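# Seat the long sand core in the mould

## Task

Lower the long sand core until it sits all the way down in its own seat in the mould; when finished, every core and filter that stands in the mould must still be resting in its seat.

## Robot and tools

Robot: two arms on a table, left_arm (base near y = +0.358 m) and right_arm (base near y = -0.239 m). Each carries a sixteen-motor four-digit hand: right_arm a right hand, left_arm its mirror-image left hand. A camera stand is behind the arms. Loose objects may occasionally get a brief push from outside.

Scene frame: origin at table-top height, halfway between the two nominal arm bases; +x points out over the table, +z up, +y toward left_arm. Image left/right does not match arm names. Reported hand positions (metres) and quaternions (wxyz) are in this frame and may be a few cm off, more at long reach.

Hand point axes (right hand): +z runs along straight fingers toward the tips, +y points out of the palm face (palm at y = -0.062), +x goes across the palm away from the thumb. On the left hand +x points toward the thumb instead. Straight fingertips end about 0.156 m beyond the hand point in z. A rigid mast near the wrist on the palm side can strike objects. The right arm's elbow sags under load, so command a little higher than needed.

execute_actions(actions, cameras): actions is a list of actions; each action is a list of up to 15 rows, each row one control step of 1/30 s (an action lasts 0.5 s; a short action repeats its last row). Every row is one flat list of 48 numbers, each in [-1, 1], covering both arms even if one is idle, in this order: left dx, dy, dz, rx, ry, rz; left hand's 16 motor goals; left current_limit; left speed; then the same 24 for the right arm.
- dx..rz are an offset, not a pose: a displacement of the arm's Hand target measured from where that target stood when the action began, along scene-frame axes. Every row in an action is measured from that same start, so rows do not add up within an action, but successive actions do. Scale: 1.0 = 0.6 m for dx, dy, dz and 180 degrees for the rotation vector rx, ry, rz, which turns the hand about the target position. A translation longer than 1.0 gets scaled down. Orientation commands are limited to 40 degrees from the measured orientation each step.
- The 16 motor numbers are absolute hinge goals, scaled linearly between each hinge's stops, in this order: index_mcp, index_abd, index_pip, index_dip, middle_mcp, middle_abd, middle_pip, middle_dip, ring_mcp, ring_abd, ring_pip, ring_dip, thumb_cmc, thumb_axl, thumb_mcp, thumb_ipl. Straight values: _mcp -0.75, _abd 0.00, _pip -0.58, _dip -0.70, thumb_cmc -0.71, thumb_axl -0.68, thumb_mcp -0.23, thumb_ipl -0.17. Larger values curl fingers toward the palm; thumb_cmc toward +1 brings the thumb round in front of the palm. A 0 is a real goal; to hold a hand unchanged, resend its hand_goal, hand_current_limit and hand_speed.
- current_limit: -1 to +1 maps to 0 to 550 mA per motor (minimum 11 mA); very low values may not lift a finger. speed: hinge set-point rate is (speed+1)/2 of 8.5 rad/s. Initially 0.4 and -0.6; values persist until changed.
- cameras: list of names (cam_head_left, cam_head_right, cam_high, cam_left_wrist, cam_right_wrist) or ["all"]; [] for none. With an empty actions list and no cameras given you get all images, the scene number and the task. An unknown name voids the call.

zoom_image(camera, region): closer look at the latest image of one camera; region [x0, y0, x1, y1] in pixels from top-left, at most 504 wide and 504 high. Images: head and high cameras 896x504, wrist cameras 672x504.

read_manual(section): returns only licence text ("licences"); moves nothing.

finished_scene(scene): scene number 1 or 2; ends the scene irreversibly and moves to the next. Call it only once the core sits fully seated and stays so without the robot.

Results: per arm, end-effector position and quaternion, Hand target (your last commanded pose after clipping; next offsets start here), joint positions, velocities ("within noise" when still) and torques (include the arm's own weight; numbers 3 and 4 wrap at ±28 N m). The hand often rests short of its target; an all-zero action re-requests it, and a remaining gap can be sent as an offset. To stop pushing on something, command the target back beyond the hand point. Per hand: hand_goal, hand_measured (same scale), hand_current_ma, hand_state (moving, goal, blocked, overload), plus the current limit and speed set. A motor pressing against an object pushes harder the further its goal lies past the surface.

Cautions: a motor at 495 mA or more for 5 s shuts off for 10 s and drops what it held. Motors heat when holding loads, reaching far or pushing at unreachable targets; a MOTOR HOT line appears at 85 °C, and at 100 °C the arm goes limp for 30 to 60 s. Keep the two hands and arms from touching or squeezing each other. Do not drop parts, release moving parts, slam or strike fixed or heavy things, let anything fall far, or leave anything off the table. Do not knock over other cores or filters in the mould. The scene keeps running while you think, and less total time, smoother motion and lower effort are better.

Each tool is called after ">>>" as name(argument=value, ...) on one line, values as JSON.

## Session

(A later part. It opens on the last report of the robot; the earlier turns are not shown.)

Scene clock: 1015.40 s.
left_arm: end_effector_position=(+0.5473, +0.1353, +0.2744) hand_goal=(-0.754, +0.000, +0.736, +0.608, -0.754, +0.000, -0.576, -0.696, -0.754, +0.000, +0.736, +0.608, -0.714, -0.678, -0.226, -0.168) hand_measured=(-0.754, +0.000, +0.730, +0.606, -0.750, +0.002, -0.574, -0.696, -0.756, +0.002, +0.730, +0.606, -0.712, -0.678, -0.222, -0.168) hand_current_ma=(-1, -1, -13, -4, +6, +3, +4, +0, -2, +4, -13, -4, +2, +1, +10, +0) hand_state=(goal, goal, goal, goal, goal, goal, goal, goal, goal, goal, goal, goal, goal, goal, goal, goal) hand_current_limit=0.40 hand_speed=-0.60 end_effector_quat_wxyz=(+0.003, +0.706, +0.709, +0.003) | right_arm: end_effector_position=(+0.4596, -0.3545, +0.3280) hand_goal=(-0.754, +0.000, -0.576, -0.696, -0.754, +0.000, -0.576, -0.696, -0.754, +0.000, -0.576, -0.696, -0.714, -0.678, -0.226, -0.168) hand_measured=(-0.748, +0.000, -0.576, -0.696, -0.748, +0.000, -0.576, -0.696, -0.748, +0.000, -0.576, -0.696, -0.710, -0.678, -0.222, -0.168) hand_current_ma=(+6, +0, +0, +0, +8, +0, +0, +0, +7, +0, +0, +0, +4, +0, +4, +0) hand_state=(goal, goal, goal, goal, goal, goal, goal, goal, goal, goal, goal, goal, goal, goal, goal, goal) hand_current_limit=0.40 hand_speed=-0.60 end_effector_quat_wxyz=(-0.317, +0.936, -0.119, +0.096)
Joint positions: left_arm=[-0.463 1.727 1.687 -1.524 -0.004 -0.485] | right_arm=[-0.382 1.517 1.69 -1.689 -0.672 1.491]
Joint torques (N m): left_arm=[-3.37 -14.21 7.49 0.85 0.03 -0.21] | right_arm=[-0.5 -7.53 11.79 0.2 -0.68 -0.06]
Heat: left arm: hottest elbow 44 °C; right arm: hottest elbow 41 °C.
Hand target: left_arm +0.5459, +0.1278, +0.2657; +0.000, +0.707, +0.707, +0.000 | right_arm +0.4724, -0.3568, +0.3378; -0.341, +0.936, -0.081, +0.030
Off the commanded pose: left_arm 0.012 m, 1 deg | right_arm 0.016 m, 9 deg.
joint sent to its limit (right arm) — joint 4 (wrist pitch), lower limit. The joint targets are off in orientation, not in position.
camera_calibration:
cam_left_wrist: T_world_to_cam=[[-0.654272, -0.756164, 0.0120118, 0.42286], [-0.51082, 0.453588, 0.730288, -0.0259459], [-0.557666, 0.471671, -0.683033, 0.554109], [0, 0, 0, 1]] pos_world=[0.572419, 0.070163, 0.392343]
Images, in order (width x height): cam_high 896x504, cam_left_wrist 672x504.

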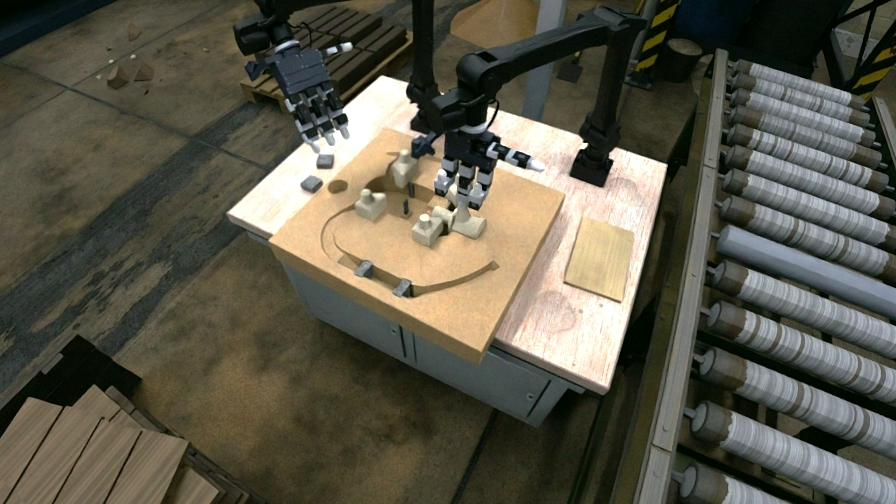

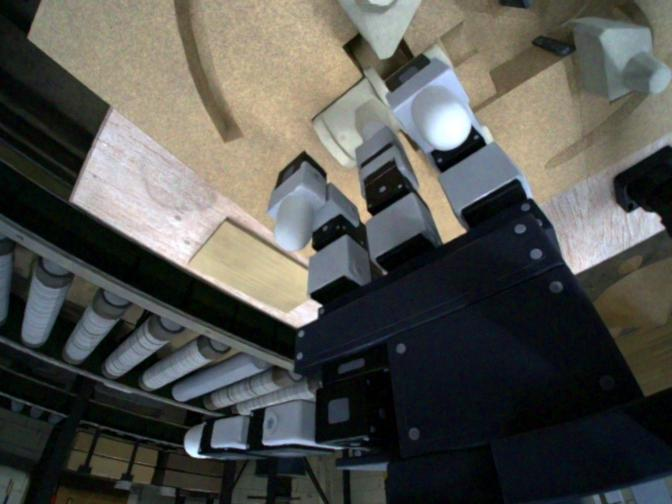

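>>> execute_actions(actions=[[[-0.004,0.0,-0.02,0,0,0,-0.754,0,0.737,0.609,-0.754,0,-0.576,-0.696,-0.754,0,0.737,0.609,-0.714,-0.678,-0.226,-0.168,0.4,-0.6,0,0,0,0,0,0,-0.754,0,-0.576,-0.696,-0.754,0,-0.576,-0.696,-0.754,0,-0.576,-0.696,-0.714,-0.678,-0.226,-0.168,0.4,-0.6]]])

>>> execute_actions(actions=[[[-0.002,0.0,-0.02,0,0,0,-0.754,0,0.737,0.609,-0.754,0,-0.576,-0.696,-0.754,0,0.737,0.609,-0.714,-0.678,-0.226,-0.168,0.4,-0.6,0,0,0,0,0,0,-0.754,0,-0.576,-0.696,-0.754,0,-0.576,-0.696,-0.754,0,-0.576,-0.696,-0.714,-0.678,-0.226,-0.168,0.4,-0.6]]], cameras=["cam_high","cam_left_wrist"])

>>> zoom_image(camera="cam_high", region=[420, 180, 490, 250])

Scene clock: 1021.03 s.
left_arm: end_effector_position=(+0.5493, +0.1343, +0.2724) hand_goal=(-0.754, +0.000, +0.736, +0.608, -0.754, +0.000, -0.576, -0.696, -0.754, +0.000, +0.736, +0.608, -0.714, -0.678, -0.226, -0.168) hand_measured=(-0.754, +0.000, +0.730, +0.606, -0.762, -0.010, -0.580, -0.698, -0.756, +0.002, +0.730, +0.606, -0.712, -0.678, -0.222, -0.168) hand_current_ma=(-1, -1, -13, -4, -18, -17, -9, -5, -2, +4, -13, -4, +2, +1, +10, +0) hand_state=(goal, goal, goal, goal, goal, goal, goal, goal, goal, goal, goal, goal, goal, goal, goal, goal) hand_current_limit=0.40 hand_speed=-0.60 end_effector_quat_wxyz=(+0.011, +0.705, +0.709, +0.005) | right_arm: end_effector_position=(+0.4596, -0.3545, +0.3280) hand_goal=(-0.754, +0.000, -0.576, -0.696, -0.754, +0.000, -0.576, -0.696, -0.754, +0.000, -0.576, -0.696, -0.714, -0.678, -0.226, -0.168) hand_measured=(-0.748, +0.000, -0.576, -0.696, -0.748, +0.000, -0.576, -0.696, -0.748, +0.000, -0.576, -0.696, -0.710, -0.678, -0.222, -0.168) hand_current_ma=(+6, +0, +0, +0, +8, +0, +0, +0, +7, +0, +0, +0, +4, +0, +4, +0) hand_state=(goal, goal, goal, goal, goal, goal, goal, goal, goal, goal, goal, goal, goal, goal, goal, goal) hand_current_limit=0.40 hand_speed=-0.60 end_effector_quat_wxyz=(-0.317, +0.936, -0.119, +0.096)
Joint positions: left_arm=[-0.463 1.722 1.672 -1.498 -0.004 -0.485] | right_arm=[-0.382 1.517 1.69 -1.689 -0.672 1.491]
Joint torques (N m): left_arm=[-3.37 -14.51 5.97 1.17 0.01 -0.22] | right_arm=[-0.91 -7.47 11.48 0.18 -0.71 -0.08]
Heat: left arm: hottest elbow 43 °C; right arm: hottest elbow 41 °C.
Hand target: left_arm +0.5435, +0.1279, +0.2537; +0.000, +0.707, +0.707, +0.000 | right_arm +0.4724, -0.3568, +0.3378; -0.341, +0.936, -0.081, +0.030
Off the commanded pose: left_arm 0.021 m, 1 deg | right_arm 0.016 m, 9 deg.
joint sent to its limit (right arm) — joint 4 (wrist pitch), lower limit. The joint targets are off in orientation, not in position.

Scene clock: 1021.73 s.
left_arm: end_effector_position=(+0.5483, +0.1347, +0.2731) hand_goal=(-0.754, +0.000, +0.736, +0.608, -0.754, +0.000, -0.576, -0.696, -0.754, +0.000, +0.736, +0.608, -0.714, -0.678, -0.226, -0.168) hand_measured=(-0.754, +0.000, +0.730, +0.606, -0.766, -0.014, -0.584, -0.702, -0.756, +0.002, +0.730, +0.606, -0.712, -0.678, -0.222, -0.168) hand_current_ma=(-1, -1, -13, -4, -32, -30, -17, -11, -2, +4, -13, -4, +2, +1, +10, +0) hand_state=(goal, goal, goal, goal, goal, goal, goal, goal, goal, goal, goal, goal, goal, goal, goal, goal) hand_current_limit=0.40 hand_speed=-0.60 end_effector_quat_wxyz=(+0.021, +0.705, +0.709, +0.009) | right_arm: end_effector_position=(+0.4596, -0.3545, +0.3280) hand_goal=(-0.754, +0.000, -0.576, -0.696, -0.754, +0.000, -0.576, -0.696, -0.754, +0.000, -0.576, -0.696, -0.714, -0.678, -0.226, -0.168) hand_measured=(-0.748, +0.000, -0.576, -0.696, -0.748, +0.000, -0.576, -0.696, -0.748, +0.000, -0.576, -0.696, -0.710, -0.678, -0.222, -0.168) hand_current_ma=(+6, +0, +0, +0, +8, +0, +0, +0, +7, +0, +0, +0, +4, +0, +4, +0) hand_state=(goal, goal, goal, goal, goal, goal, goal, goal, goal, goal, goal, goal, goal, goal, goal, goal) hand_current_limit=0.40 hand_speed=-0.60 end_effector_quat_wxyz=(-0.317, +0.936, -0.119, +0.096)
Joint positions: left_arm=[-0.463 1.705 1.648 -1.469 -0.004 -0.485] | right_arm=[-0.382 1.517 1.69 -1.689 -0.672 1.491]
Joint torques (N m): left_arm=[-3.31 -12.45 5.5 1.18 0.01 -0.22] | right_arm=[-0.62 -7.82 11.66 0.18 -0.67 -0.1]
Heat: left arm: hottest elbow 43 °C; right arm: hottest elbow 41 °C.
Hand target: left_arm +0.5424, +0.1278, +0.2419; +0.000, +0.707, +0.707, +0.001 | right_arm +0.4724, -0.3568, +0.3378; -0.341, +0.936, -0.081, +0.030
Off the commanded pose: left_arm 0.033 m, 3 deg | right_arm 0.016 m, 9 deg.
joint sent to its limit (right arm) — joint 4 (wrist pitch), lower limit. The joint targets are off in orientation, not in position.
camera_calibration:
cam_left_wrist: T_world_to_cam=[[-0.654546, -0.756015, 0.0033027, 0.425664], [-0.535022, 0.466292, 0.704502, -0.00565939], [-0.534154, 0.459362, -0.709694, 0.55006], [0, 0, 0, 1]] pos_world=[0.569406, 0.07177, 0.392956]
Images, in order (width x height): cam_high 896x504, cam_left_wrist 672x504.

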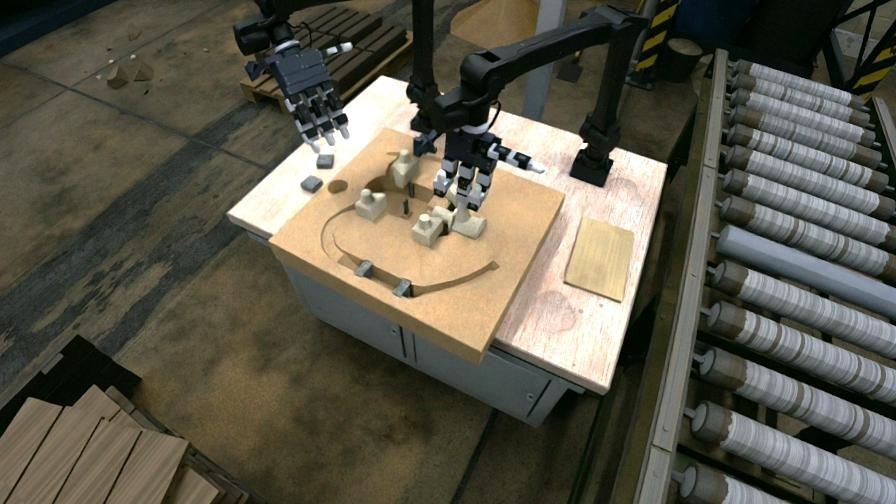

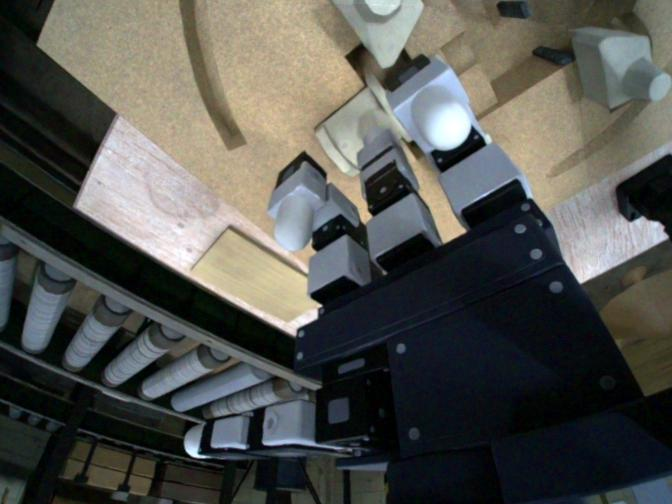

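Scaled by 7.200 from the camera's 896x504 image, which has a finer 1280x720 frame.

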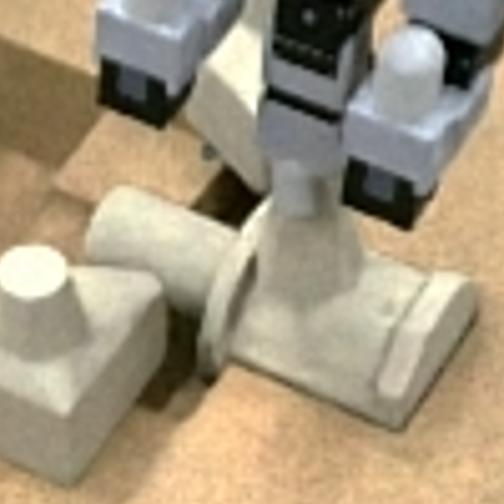

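>>> execute_actions(actions=[[[-0.002,0.0,-0.035,0,0,0,-0.754,0,0.737,0.609,-0.754,0,-0.576,-0.696,-0.754,0,0.737,0.609,-0.714,-0.678,-0.226,-0.168,0.5,-0.6,0,0,0,0,0,0,-0.754,0,-0.576,-0.696,-0.754,0,-0.576,-0.696,-0.754,0,-0.576,-0.696,-0.714,-0.678,-0.226,-0.168,0.4,-0.6]],[[-0.002,0.0,-0.035,0,0,0,-0.754,0,0.737,0.609,-0.754,0,-0.576,-0.696,-0.754,0,0.737,0.609,-0.714,-0.678,-0.226,-0.168,0.5,-0.6,0,0,0,0,0,0,-0.754,0,-0.576,-0.696,-0.754,0,-0.576,-0.696,-0.754,0,-0.576,-0.696,-0.714,-0.678,-0.226,-0.168,0.4,-0.6]]], cameras=["cam_high","cam_left_wrist","cam_head_left"])

>>> zoom_image(camera="cam_high", region=[420, 180, 490, 250])

>>> zoom_image(camera="cam_left_wrist", region=[280, 20, 460, 200])

>>> zoom_image(camera="cam_head_left", region=[370, 270, 440, 340])

Scene clock: 1029.07 s.
left_arm: end_effector_position=(+0.5462, +0.1365, +0.2750) hand_goal=(-0.754, +0.000, +0.736, +0.608, -0.754, +0.000, -0.576, -0.696, -0.754, +0.000, +0.736, +0.608, -0.714, -0.678, -0.226, -0.168) hand_measured=(-0.754, +0.000, +0.730, +0.606, -0.788, -0.036, -0.600, -0.716, -0.756, +0.002, +0.730, +0.606, -0.712, -0.678, -0.222, -0.168) hand_current_ma=(-1, -1, -13, -4, -108, -88, -66, -50, -2, +4, -13, -4, +2, +1, +10, +0) hand_state=(goal, goal, goal, goal, blocked, blocked, blocked, goal, goal, goal, goal, goal, goal, goal, goal, goal) hand_current_limit=0.50 hand_speed=-0.60 end_effector_quat_wxyz=(+0.055, +0.704, +0.708, +0.021) | right_arm: end_effector_position=(+0.4596, -0.3545, +0.3280) hand_goal=(-0.754, +0.000, -0.576, -0.696, -0.754, +0.000, -0.576, -0.696, -0.754, +0.000, -0.576, -0.696, -0.714, -0.678, -0.226, -0.168) hand_measured=(-0.748, +0.000, -0.576, -0.696, -0.748, +0.000, -0.576, -0.696, -0.748, +0.000, -0.576, -0.696, -0.710, -0.678, -0.222, -0.168) hand_current_ma=(+6, +0, +0, +0, +8, +0, +0, +0, +7, +0, +0, +0, +4, +0, +4, +0) hand_state=(goal, goal, goal, goal, goal, goal, goal, goal, goal, goal, goal, goal, goal, goal, goal, goal) hand_current_limit=0.40 hand_speed=-0.60 end_effector_quat_wxyz=(-0.317, +0.936, -0.119, +0.096)
Joint positions: left_arm=[-0.463 1.653 1.569 -1.37 -0.007 -0.486] | right_arm=[-0.382 1.517 1.69 -1.689 -0.672 1.491]
Joint torques (N m): left_arm=[-3.72 -8.23 3.77 1.51 0.08 -0.25] | right_arm=[-0.91 -8.29 11.62 0.34 -0.69 -0.1]
Heat: left arm: hottest elbow 42 °C; right arm: hottest elbow 42 °C.
Hand target: left_arm +0.5399, +0.1279, +0.1997; +0.000, +0.707, +0.707, +0.000 | right_arm +0.4724, -0.3568, +0.3378; -0.341, +0.936, -0.081, +0.030
Off the commanded pose: left_arm 0.076 m, 7 deg | right_arm 0.016 m, 9 deg.
joint sent to its limit (right arm) — joint 4 (wrist pitch), lower limit. The joint targets are off in orientation, not in position.
camera_calibration:
cam_left_wrist: T_world_to_cam=[[-0.653374, -0.756861, -0.0162538, 0.43043], [-0.579866, 0.486546, 0.653474, 0.0269339], [-0.486681, 0.436388, -0.756774, 0.539617], [0, 0, 0, 1]] pos_world=[0.559471, 0.0771893, 0.397764]
Images, in order (width x height): cam_head_left 896x504, cam_high 896x504, cam_left_wrist 672x504.

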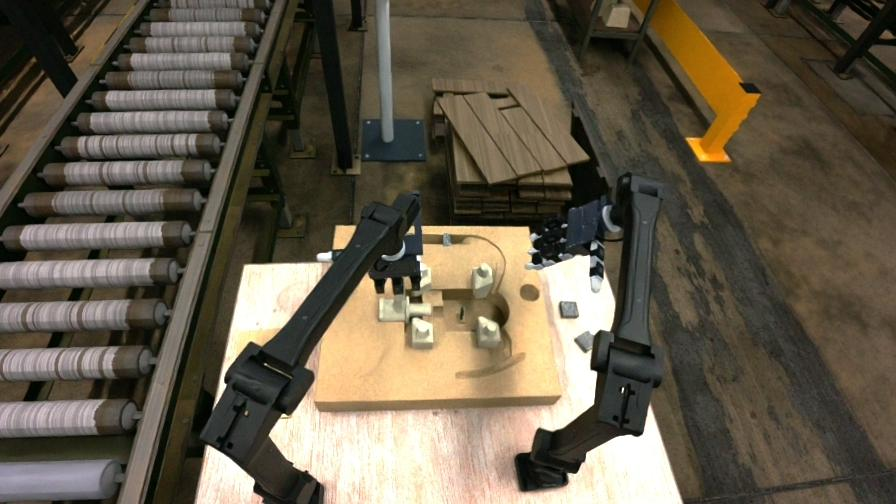

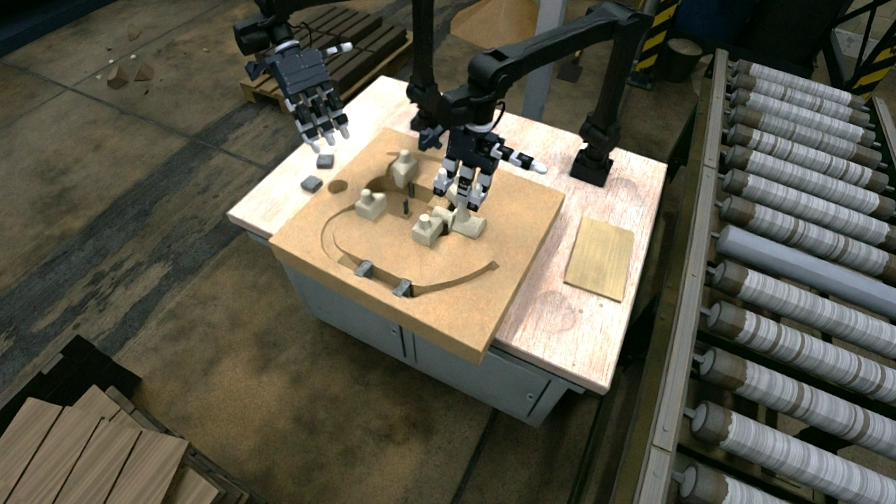

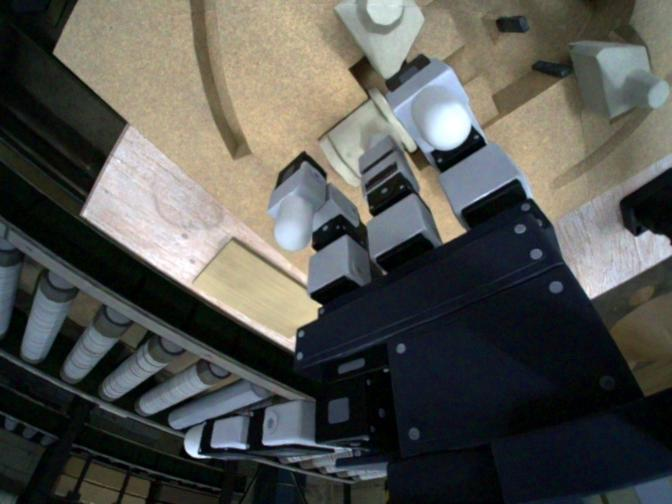

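Scaled by 7.200 from the camera's 896x504 image, which has a finer 1280x720 frame.

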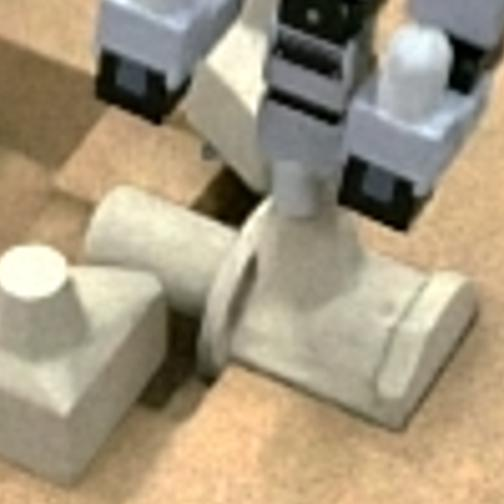

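Scaled by 2.800 from the camera's 672x504 image, which has a finer 960x720 frame.

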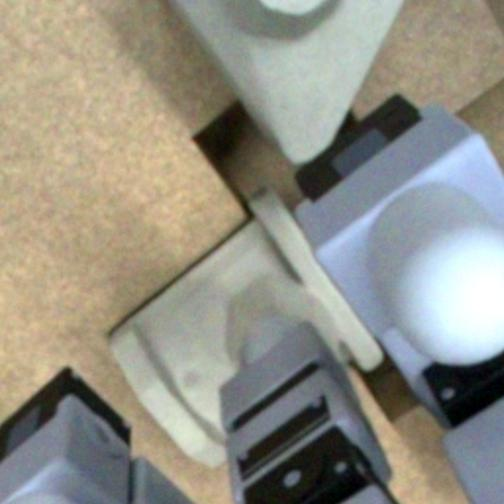

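Scaled by 7.200 from the camera's 896x504 image, which has a finer 1280x720 frame.

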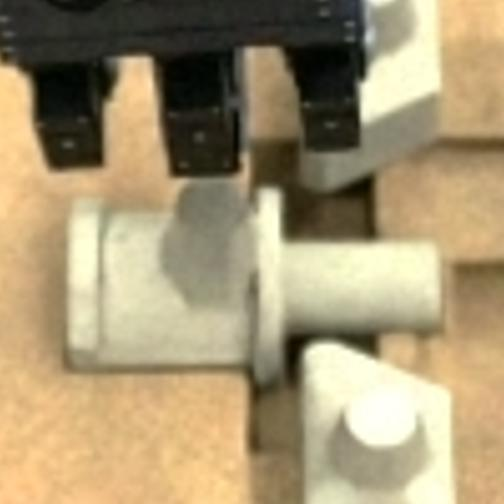

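>>> execute_actions(actions=[[[0.004,0.0,0.1,0,0,0,-0.754,0,0.737,0.609,-0.754,0,-0.576,-0.696,-0.754,0,0.737,0.609,-0.714,-0.678,-0.226,-0.168,0.5,-0.6,0,0,0,0,0,0,-0.754,0,-0.576,-0.696,-0.754,0,-0.576,-0.696,-0.754,0,-0.576,-0.696,-0.714,-0.678,-0.226,-0.168,0.4,-0.6]],[[0.003,0.06,0.06,0,0,0,-0.754,0,0.737,0.609,-0.754,0,-0.576,-0.696,-0.754,0,0.737,0.609,-0.714,-0.678,-0.226,-0.168,0.5,-0.6,0,0,0,0,0,0,-0.754,0,-0.576,-0.696,-0.754,0,-0.576,-0.696,-0.754,0,-0.576,-0.696,-0.714,-0.678,-0.226,-0.168,0.4,-0.6]],[[0,0.025,-0.06,0,0,0,-0.754,0,0.737,0.609,-0.754,0,-0.576,-0.696,-0.754,0,0.737,0.609,-0.714,-0.678,-0.226,-0.168,0.5,-0.6,0,0,0,0,0,0,-0.754,0,-0.576,-0.696,-0.754,0,-0.576,-0.696,-0.754,0,-0.576,-0.696,-0.714,-0.678,-0.226,-0.168,0.4,-0.6]]], cameras=["cam_high","cam_left_wrist","cam_head_left"])

>>> zoom_image(camera="cam_left_wrist", region=[290, 0, 450, 160])

>>> zoom_image(camera="cam_head_left", region=[370, 270, 440, 340])

>>> zoom_image(camera="cam_high", region=[430, 190, 495, 245])

Scene clock: 1040.17 s.
left_arm: end_effector_position=(+0.5418, +0.1736, +0.2587) hand_goal=(-0.754, +0.000, +0.736, +0.608, -0.754, +0.000, -0.576, -0.696, -0.754, +0.000, +0.736, +0.608, -0.714, -0.678, -0.226, -0.168) hand_measured=(-0.754, +0.000, +0.730, +0.606, -0.750, +0.002, -0.574, -0.694, -0.756, +0.002, +0.730, +0.606, -0.712, -0.678, -0.222, -0.168) hand_current_ma=(-1, -1, -13, -4, +6, +3, +4, +5, -2, +4, -13, -4, +2, +1, +10, +0) hand_state=(goal, goal, goal, goal, goal, goal, goal, goal, goal, goal, goal, goal, goal, goal, goal, goal) hand_current_limit=0.50 hand_speed=-0.60 end_effector_quat_wxyz=(-0.005, +0.707, +0.707, -0.001) | right_arm: end_effector_position=(+0.4596, -0.3545, +0.3280) hand_goal=(-0.754, +0.000, -0.576, -0.696, -0.754, +0.000, -0.576, -0.696, -0.754, +0.000, -0.576, -0.696, -0.714, -0.678, -0.226, -0.168) hand_measured=(-0.748, +0.000, -0.576, -0.696, -0.748, +0.000, -0.576, -0.696, -0.748, +0.000, -0.576, -0.696, -0.710, -0.678, -0.222, -0.168) hand_current_ma=(+6, +0, +0, +0, +8, +0, +0, +0, +7, +0, +0, +0, +4, +0, +4, +0) hand_state=(goal, goal, goal, goal, goal, goal, goal, goal, goal, goal, goal, goal, goal, goal, goal, goal) hand_current_limit=0.40 hand_speed=-0.60 end_effector_quat_wxyz=(-0.317, +0.936, -0.119, +0.096)
Joint positions: left_arm=[-0.4 1.682 1.59 -1.489 -0.002 -0.418] | right_arm=[-0.382 1.517 1.69 -1.689 -0.672 1.491]
Joint torques (N m): left_arm=[-2.08 -14.97 7.53 1.02 -0.05 -0.05] | right_arm=[-1.61 -7.71 11.56 0.24 -0.74 -0.06]
Heat: left arm: hottest elbow 40 °C; right arm: hottest elbow 42 °C.
Hand target: left_arm +0.5440, +0.1788, +0.2596; +0.000, +0.707, +0.707, +0.000 | right_arm +0.4724, -0.3568, +0.3378; -0.341, +0.936, -0.081, +0.030
Off the commanded pose: left_arm 0.006 m, 1 deg | right_arm 0.016 m, 9 deg.
joint sent to its limit (right arm) — joint 4 (wrist pitch), lower limit. The joint targets are off in orientation, not in position.
camera_calibration:
cam_left_wrist: T_world_to_cam=[[-0.657458, -0.753265, 0.0184584, 0.447935], [-0.496833, 0.451798, 0.740969, -0.044802], [-0.566486, 0.477986, -0.671285, 0.522828], [0, 0, 0, 1]] pos_world=[0.568415, 0.107751, 0.375896]
Images, in order (width x height): cam_head_left 896x504, cam_high 896x504, cam_left_wrist 672x504.

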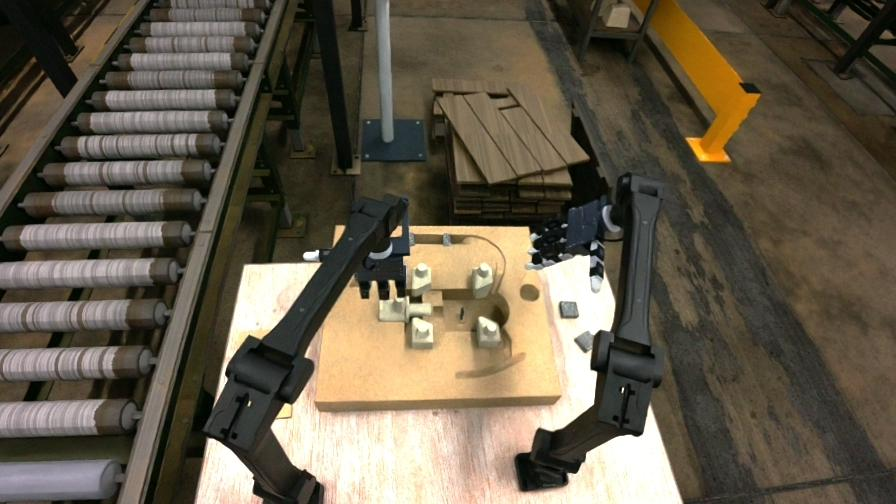

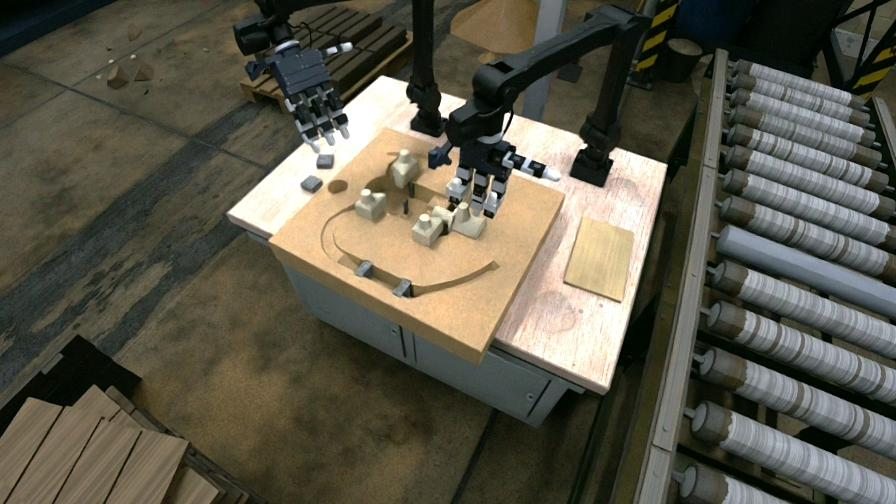

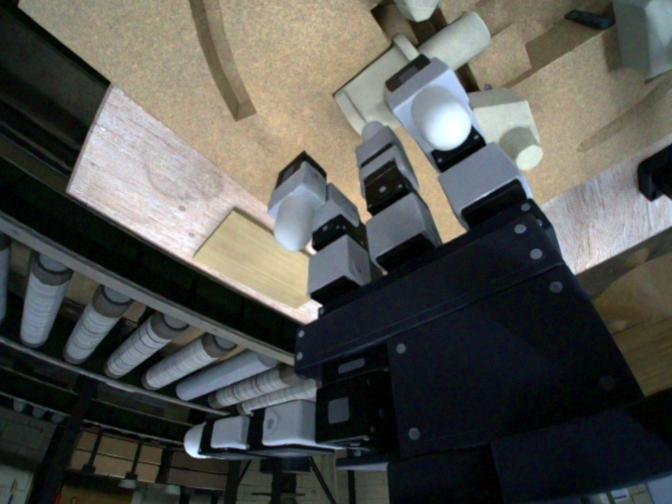

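Scaled by 3.150 from the camera's 672x504 image, which has a finer 960x720 frame.

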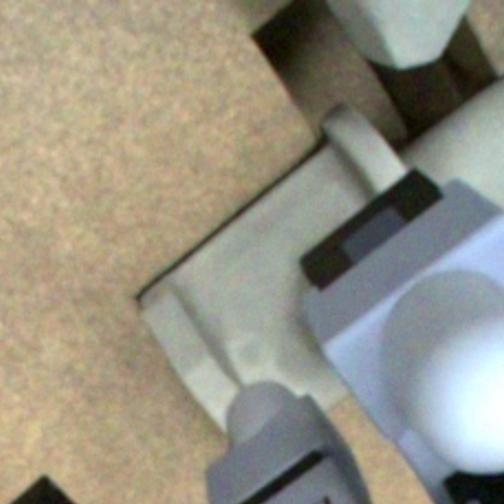

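Scaled by 7.200 from the camera's 896x504 image, which has a finer 1280x720 frame.

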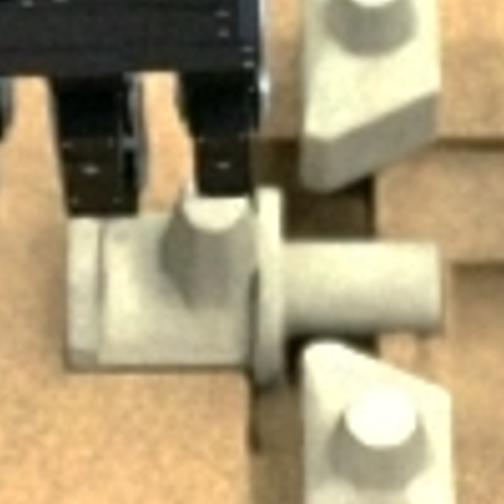

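Scaled by 7.754 from the camera's 896x504 image, which has a finer 1280x720 frame.

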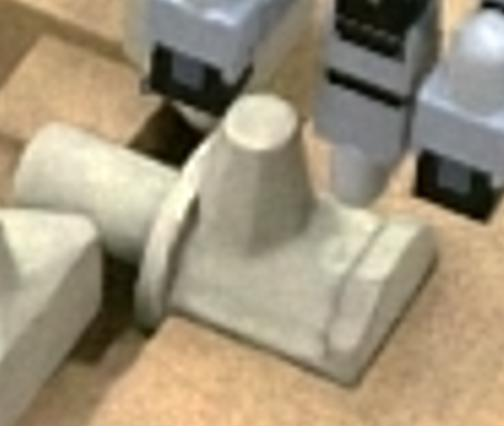

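>>> execute_actions(actions=[[[0,0.005,-0.03,0,0,0,-0.754,0,0.737,0.609,-0.754,0,-0.576,-0.696,-0.754,0,0.737,0.609,-0.714,-0.678,-0.226,-0.168,0.5,-0.6,0,0,0,0,0,0,-0.754,0,-0.576,-0.696,-0.754,0,-0.576,-0.696,-0.754,0,-0.576,-0.696,-0.714,-0.678,-0.226,-0.168,0.4,-0.6]],[[0,0,-0.022,0,0,0,-0.754,0,0.737,0.609,-0.754,0,-0.576,-0.696,-0.754,0,0.737,0.609,-0.714,-0.678,-0.226,-0.168,0.5,-0.6,0,0,0,0,0,0,-0.754,0,-0.576,-0.696,-0.754,0,-0.576,-0.696,-0.754,0,-0.576,-0.696,-0.714,-0.678,-0.226,-0.168,0.4,-0.6]]], cameras=["cam_high"])

>>> zoom_image(camera="cam_high", region=[430, 190, 495, 245])

Scene clock: 1050.20 s.
left_arm: end_effector_position=(+0.5422, +0.1744, +0.2348) hand_goal=(-0.754, +0.000, +0.736, +0.608, -0.754, +0.000, -0.576, -0.696, -0.754, +0.000, +0.736, +0.608, -0.714, -0.678, -0.226, -0.168) hand_measured=(-0.754, +0.000, +0.730, +0.606, -0.756, -0.002, -0.576, -0.696, -0.756, +0.002, +0.730, +0.606, -0.712, -0.678, -0.222, -0.168) hand_current_ma=(-1, -1, -13, -4, -2, -3, +0, +1, -2, +4, -13, -4, +2, +1, +10, +0) hand_state=(goal, goal, goal, goal, goal, goal, goal, goal, goal, goal, goal, goal, goal, goal, goal, goal) hand_current_limit=0.50 hand_speed=-0.60 end_effector_quat_wxyz=(+0.001, +0.708, +0.706, +0.001) | right_arm: end_effector_position=(+0.4596, -0.3545, +0.3280) hand_goal=(-0.754, +0.000, -0.576, -0.696, -0.754, +0.000, -0.576, -0.696, -0.754, +0.000, -0.576, -0.696, -0.714, -0.678, -0.226, -0.168) hand_measured=(-0.748, +0.000, -0.576, -0.696, -0.748, +0.000, -0.576, -0.696, -0.748, +0.000, -0.576, -0.696, -0.710, -0.678, -0.222, -0.168) hand_current_ma=(+6, +0, +0, +0, +8, +0, +0, +0, +7, +0, +0, +0, +4, +0, +4, +0) hand_state=(goal, goal, goal, goal, goal, goal, goal, goal, goal, goal, goal, goal, goal, goal, goal, goal) hand_current_limit=0.40 hand_speed=-0.60 end_effector_quat_wxyz=(-0.317, +0.936, -0.119, +0.096)
Joint positions: left_arm=[-0.397 1.682 1.524 -1.411 -0.002 -0.412] | right_arm=[-0.382 1.517 1.69 -1.689 -0.672 1.491]
Joint torques (N m): left_arm=[-1.49 -14.68 6.95 0.94 -0.04 -0.03] | right_arm=[-1.14 -8.47 11.56 0.09 -0.67 -0.11]
Heat: left arm: hottest elbow 40 °C; right arm: hottest elbow 42 °C.
Hand target: left_arm +0.5441, +0.1819, +0.2284; +0.000, +0.707, +0.707, +0.000 | right_arm +0.4724, -0.3568, +0.3378; -0.341, +0.936, -0.081, +0.030
Off the commanded pose: left_arm 0.010 m, 0 deg | right_arm 0.016 m, 9 deg.
joint sent to its limit (right arm) — joint 4 (wrist pitch), lower limit. The joint targets are off in orientation, not in position.
Images, in order (width x height): cam_high 896x504.

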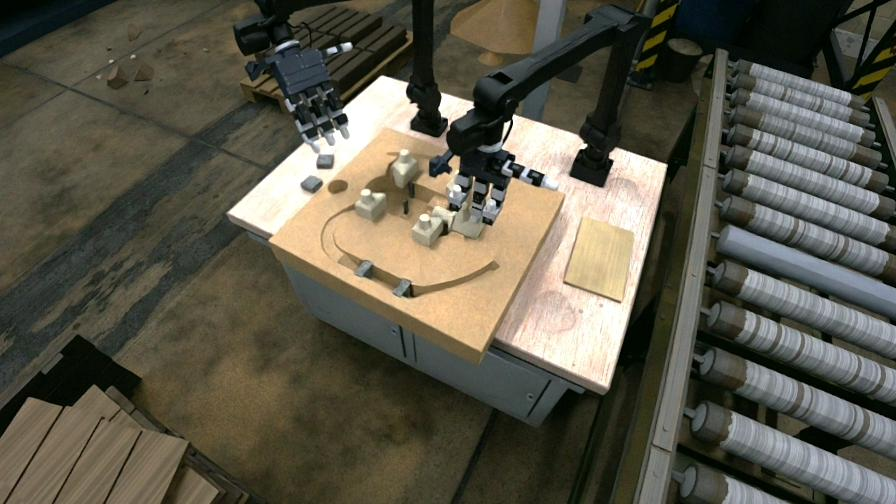

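Scaled by 7.754 from the camera's 896x504 image, which has a finer 1280x720 frame.

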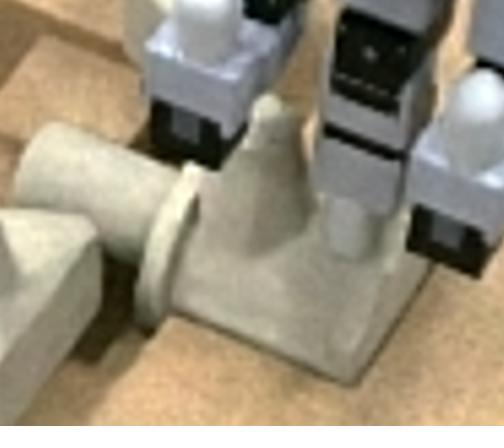

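>>> execute_actions(actions=[[[0,0,-0.035,0,0,0,-0.754,0,0.737,0.609,-0.754,0,-0.576,-0.696,-0.754,0,0.737,0.609,-0.714,-0.678,-0.226,-0.168,0.5,-0.6,0,0,0,0,0,0,-0.754,0,-0.576,-0.696,-0.754,0,-0.576,-0.696,-0.754,0,-0.576,-0.696,-0.714,-0.678,-0.226,-0.168,0.4,-0.6]],[[0,0,-0.035,0,0,0,-0.754,0,0.737,0.609,-0.754,0,-0.576,-0.696,-0.754,0,0.737,0.609,-0.714,-0.678,-0.226,-0.168,0.5,-0.6,0,0,0,0,0,0,-0.754,0,-0.576,-0.696,-0.754,0,-0.576,-0.696,-0.754,0,-0.576,-0.696,-0.714,-0.678,-0.226,-0.168,0.4,-0.6]]], cameras=["cam_head_left","cam_high"])

>>> zoom_image(camera="cam_head_left", region=[370, 270, 440, 340])

>>> zoom_image(camera="cam_high", region=[430, 190, 495, 245])

Scene clock: 1059.27 s.
left_arm: end_effector_position=(+0.5456, +0.1746, +0.2362) hand_goal=(-0.754, +0.000, +0.736, +0.608, -0.754, +0.000, -0.576, -0.696, -0.754, +0.000, +0.736, +0.608, -0.714, -0.678, -0.226, -0.168) hand_measured=(-0.754, +0.000, +0.730, +0.606, -0.798, -0.032, -0.602, -0.712, -0.756, +0.002, +0.730, +0.606, -0.712, -0.678, -0.222, -0.168) hand_current_ma=(-1, -1, -13, -4, -148, -77, -73, -42, -2, +4, -13, -4, +2, +1, +10, +0) hand_state=(goal, goal, goal, goal, blocked, blocked, blocked, goal, goal, goal, goal, goal, goal, goal, goal, goal) hand_current_limit=0.50 hand_speed=-0.60 end_effector_quat_wxyz=(+0.033, +0.707, +0.706, +0.014) | right_arm: end_effector_position=(+0.4596, -0.3545, +0.3280) hand_goal=(-0.754, +0.000, -0.576, -0.696, -0.754, +0.000, -0.576, -0.696, -0.754, +0.000, -0.576, -0.696, -0.714, -0.678, -0.226, -0.168) hand_measured=(-0.748, +0.000, -0.576, -0.696, -0.748, +0.000, -0.576, -0.696, -0.748, +0.000, -0.576, -0.696, -0.710, -0.678, -0.222, -0.168) hand_current_ma=(+6, +0, +0, +0, +8, +0, +0, +0, +7, +0, +0, +0, +4, +0, +4, +0) hand_state=(goal, goal, goal, goal, goal, goal, goal, goal, goal, goal, goal, goal, goal, goal, goal, goal) hand_current_limit=0.40 hand_speed=-0.60 end_effector_quat_wxyz=(-0.317, +0.936, -0.119, +0.096)
Joint positions: left_arm=[-0.395 1.648 1.47 -1.322 -0.002 -0.412] | right_arm=[-0.382 1.517 1.69 -1.689 -0.672 1.491]
Joint torques (N m): left_arm=[-1.67 -9.82 4.66 1.58 0.01 -0.05] | right_arm=[-1.32 -8.06 11.52 0.16 -0.68 -0.09]
Heat: left arm: hottest elbow 39 °C; right arm: hottest elbow 42 °C.
Hand target: left_arm +0.5441, +0.1819, +0.1864; +0.000, +0.707, +0.707, +0.000 | right_arm +0.4724, -0.3568, +0.3378; -0.341, +0.936, -0.081, +0.030
Off the commanded pose: left_arm 0.050 m, 4 deg | right_arm 0.016 m, 9 deg.
joint sent to its limit (right arm) — joint 4 (wrist pitch), lower limit. The joint targets are off in orientation, not in position.
Images, in order (width x height): cam_head_left 896x504, cam_high 896x504.

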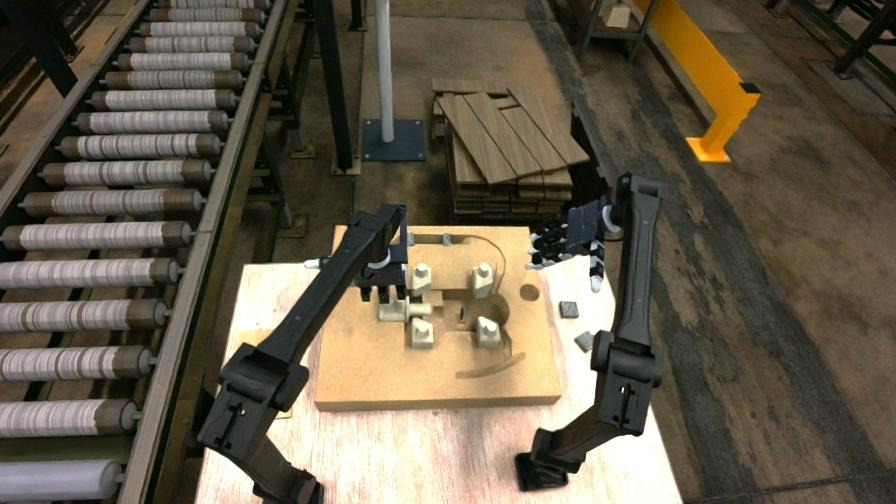

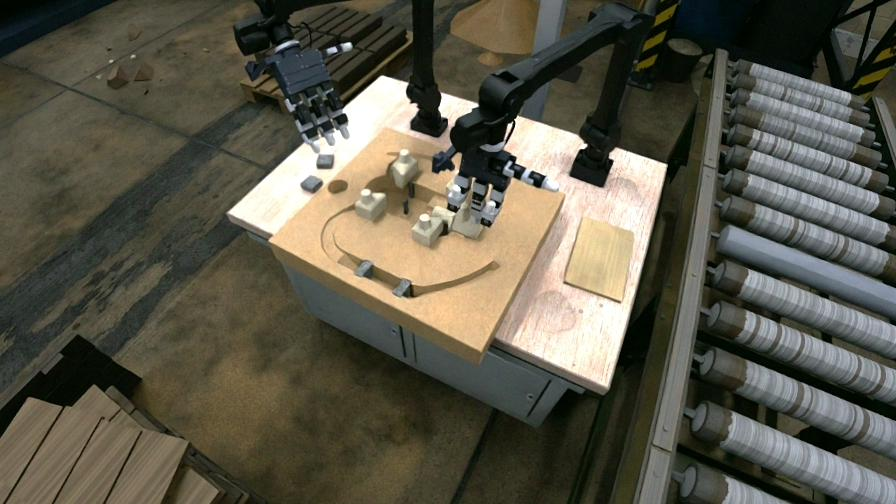

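Scaled by 7.200 from the camera's 896x504 image, which has a finer 1280x720 frame.

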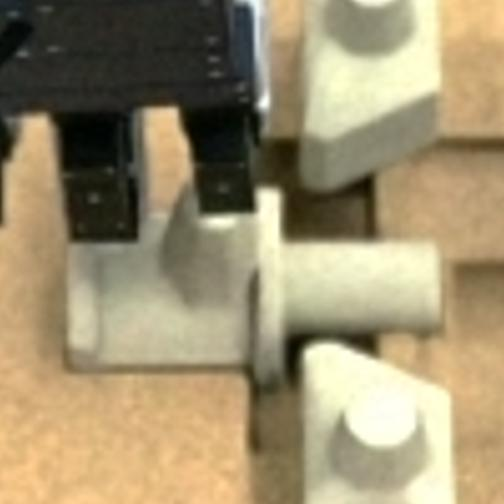

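Scaled by 7.754 from the camera's 896x504 image, which has a finer 1280x720 frame.

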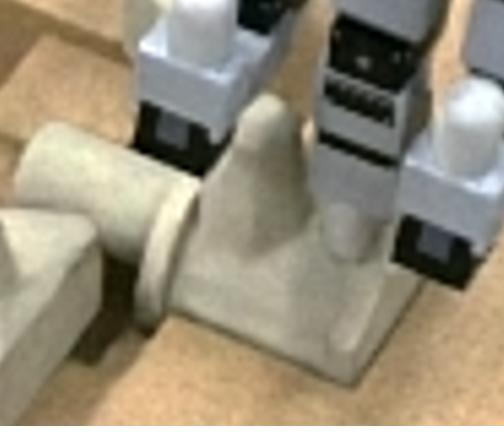

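>>> execute_actions(actions=[[[0,0,0.1,0,0,0,-0.754,0,0.737,0.609,-0.754,0,-0.576,-0.696,-0.754,0,0.737,0.609,-0.714,-0.678,-0.226,-0.168,0.5,-0.6,0,0,0,0,0,0,-0.754,0,-0.576,-0.696,-0.754,0,-0.576,-0.696,-0.754,0,-0.576,-0.696,-0.714,-0.678,-0.226,-0.168,0.4,-0.6]],[[0,-0.03,0.12,0,0,0,-0.754,0,0.737,0.609,-0.754,0,-0.576,-0.696,-0.754,0,0.737,0.609,-0.714,-0.678,-0.226,-0.168,0.5,-0.6,0,0,0,0,0,0,-0.754,0,-0.576,-0.696,-0.754,0,-0.576,-0.696,-0.754,0,-0.576,-0.696,-0.714,-0.678,-0.226,-0.168,0.4,-0.6]],[[0.0,-0.15,0,0,0,0,-0.754,0,0.737,0.609,-0.754,0,-0.576,-0.696,-0.754,0,0.737,0.609,-0.714,-0.678,-0.226,-0.168,0.5,-0.6,0,0,0,0,0,0,-0.754,0,-0.576,-0.696,-0.754,0,-0.576,-0.696,-0.754,0,-0.576,-0.696,-0.714,-0.678,-0.226,-0.168,0.4,-0.6]],[[0.0,0,-0.09,0,0,0,-0.754,0,0.737,0.609,-0.754,0,-0.576,-0.696,-0.754,0,0.737,0.609,-0.714,-0.678,-0.226,-0.168,0.5,-0.6,0,0,0,0,0,0,-0.754,0,-0.576,-0.696,-0.754,0,-0.576,-0.696,-0.754,0,-0.576,-0.696,-0.714,-0.678,-0.226,-0.168,0.4,-0.6]]], cameras=["cam_head_left","cam_high","cam_left_wrist"])

>>> zoom_image(camera="cam_head_left", region=[370, 270, 440, 340])

>>> zoom_image(camera="cam_left_wrist", region=[280, 20, 420, 160])

Scene clock: 1068.90 s.
left_arm: end_effector_position=(+0.5379, +0.0672, +0.2766) hand_goal=(-0.754, +0.000, +0.736, +0.608, -0.754, +0.000, -0.576, -0.696, -0.754, +0.000, +0.736, +0.608, -0.714, -0.678, -0.226, -0.168) hand_measured=(-0.754, +0.000, +0.730, +0.606, -0.752, +0.002, -0.574, -0.694, -0.756, +0.002, +0.730, +0.606, -0.712, -0.678, -0.222, -0.168) hand_current_ma=(-1, -1, -13, -4, +5, +2, +4, +5, -2, +4, -13, -4, +1, +1, +10, +0) hand_state=(goal, goal, goal, goal, goal, goal, goal, goal, goal, goal, goal, goal, goal, goal, goal, goal) hand_current_limit=0.50 hand_speed=-0.60 end_effector_quat_wxyz=(+0.006, +0.715, +0.699, +0.000) | right_arm: end_effector_position=(+0.4596, -0.3545, +0.3280) hand_goal=(-0.754, +0.000, -0.576, -0.696, -0.754, +0.000, -0.576, -0.696, -0.754, +0.000, -0.576, -0.696, -0.714, -0.678, -0.226, -0.168) hand_measured=(-0.748, +0.000, -0.576, -0.696, -0.748, +0.000, -0.576, -0.696, -0.748, +0.000, -0.576, -0.696, -0.710, -0.678, -0.222, -0.168) hand_current_ma=(+6, +0, +0, +0, +8, +0, +0, +0, +7, +0, +0, +0, +4, +0, +4, +0) hand_state=(goal, goal, goal, goal, goal, goal, goal, goal, goal, goal, goal, goal, goal, goal, goal, goal) hand_current_limit=0.40 hand_speed=-0.60 end_effector_quat_wxyz=(-0.317, +0.936, -0.119, +0.096)
Joint positions: left_arm=[-0.574 1.792 1.781 -1.548 0.003 -0.568] | right_arm=[-0.382 1.517 1.69 -1.689 -0.672 1.491]
Joint torques (N m): left_arm=[-1.44 -14.74 7.56 0.99 -0.24 -0.24] | right_arm=[-1.03 -8 11.48 0.31 -0.67 -0.11]
Heat: left arm: hottest elbow 39 °C; right arm: hottest elbow 42 °C.
Hand target: left_arm +0.5441, +0.0738, +0.2646; +0.000, +0.707, +0.707, +0.000 | right_arm +0.4724, -0.3568, +0.3378; -0.341, +0.936, -0.081, +0.030
Off the commanded pose: left_arm 0.015 m, 2 deg | right_arm 0.016 m, 9 deg.
joint sent to its limit (right arm) — joint 4 (wrist pitch), lower limit. The joint targets are off in orientation, not in position.
camera_calibration:
cam_left_wrist: T_world_to_cam=[[-0.675406, -0.737215, 0.0184572, 0.373568], [-0.498393, 0.474769, 0.725396, -0.00826102], [-0.543535, 0.480738, -0.688085, 0.57561], [0, 0, 0, 1]] pos_world=[0.561057, 0.00260445, 0.395166]
Images, in order (width x height): cam_head_left 896x504, cam_high 896x504, cam_left_wrist 672x504.

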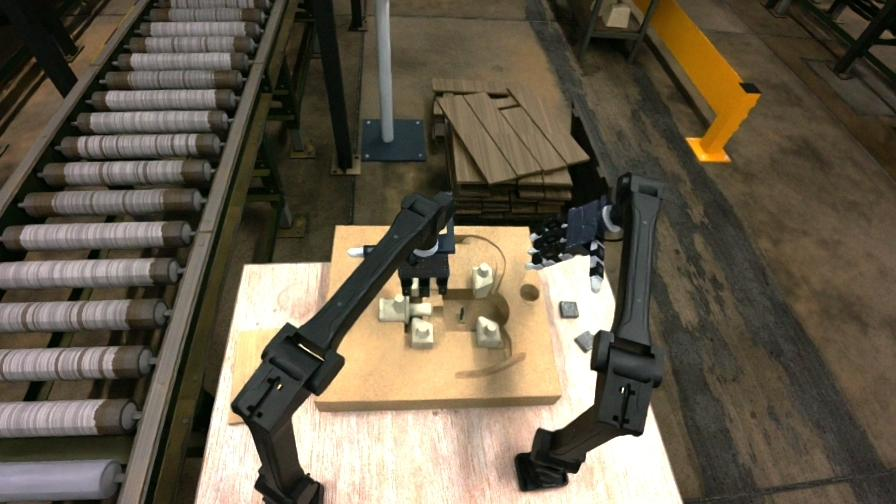

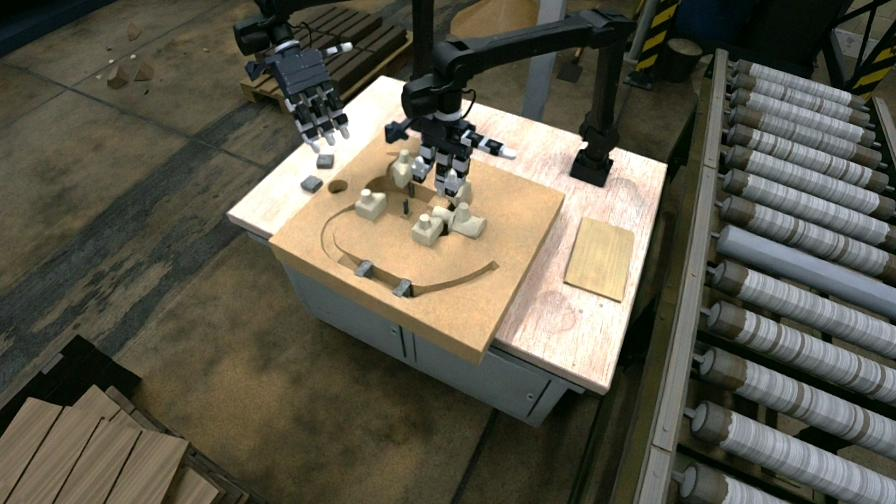

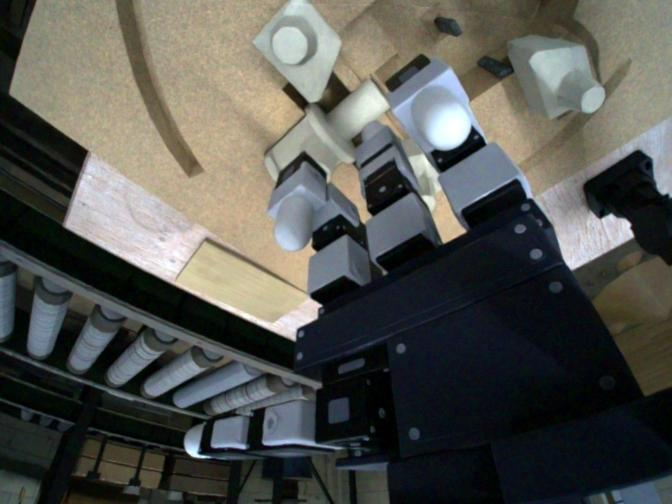

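Scaled by 7.200 from the camera's 896x504 image, which has a finer 1280x720 frame.

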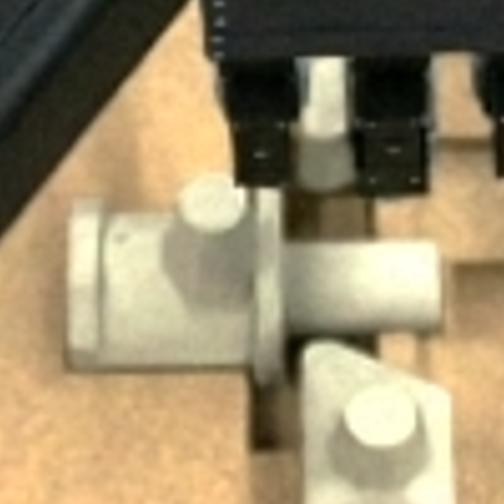

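Scaled by 3.600 from the camera's 672x504 image, which has a finer 960x720 frame.

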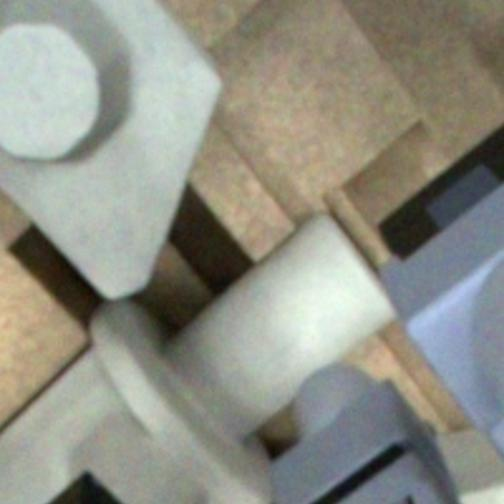

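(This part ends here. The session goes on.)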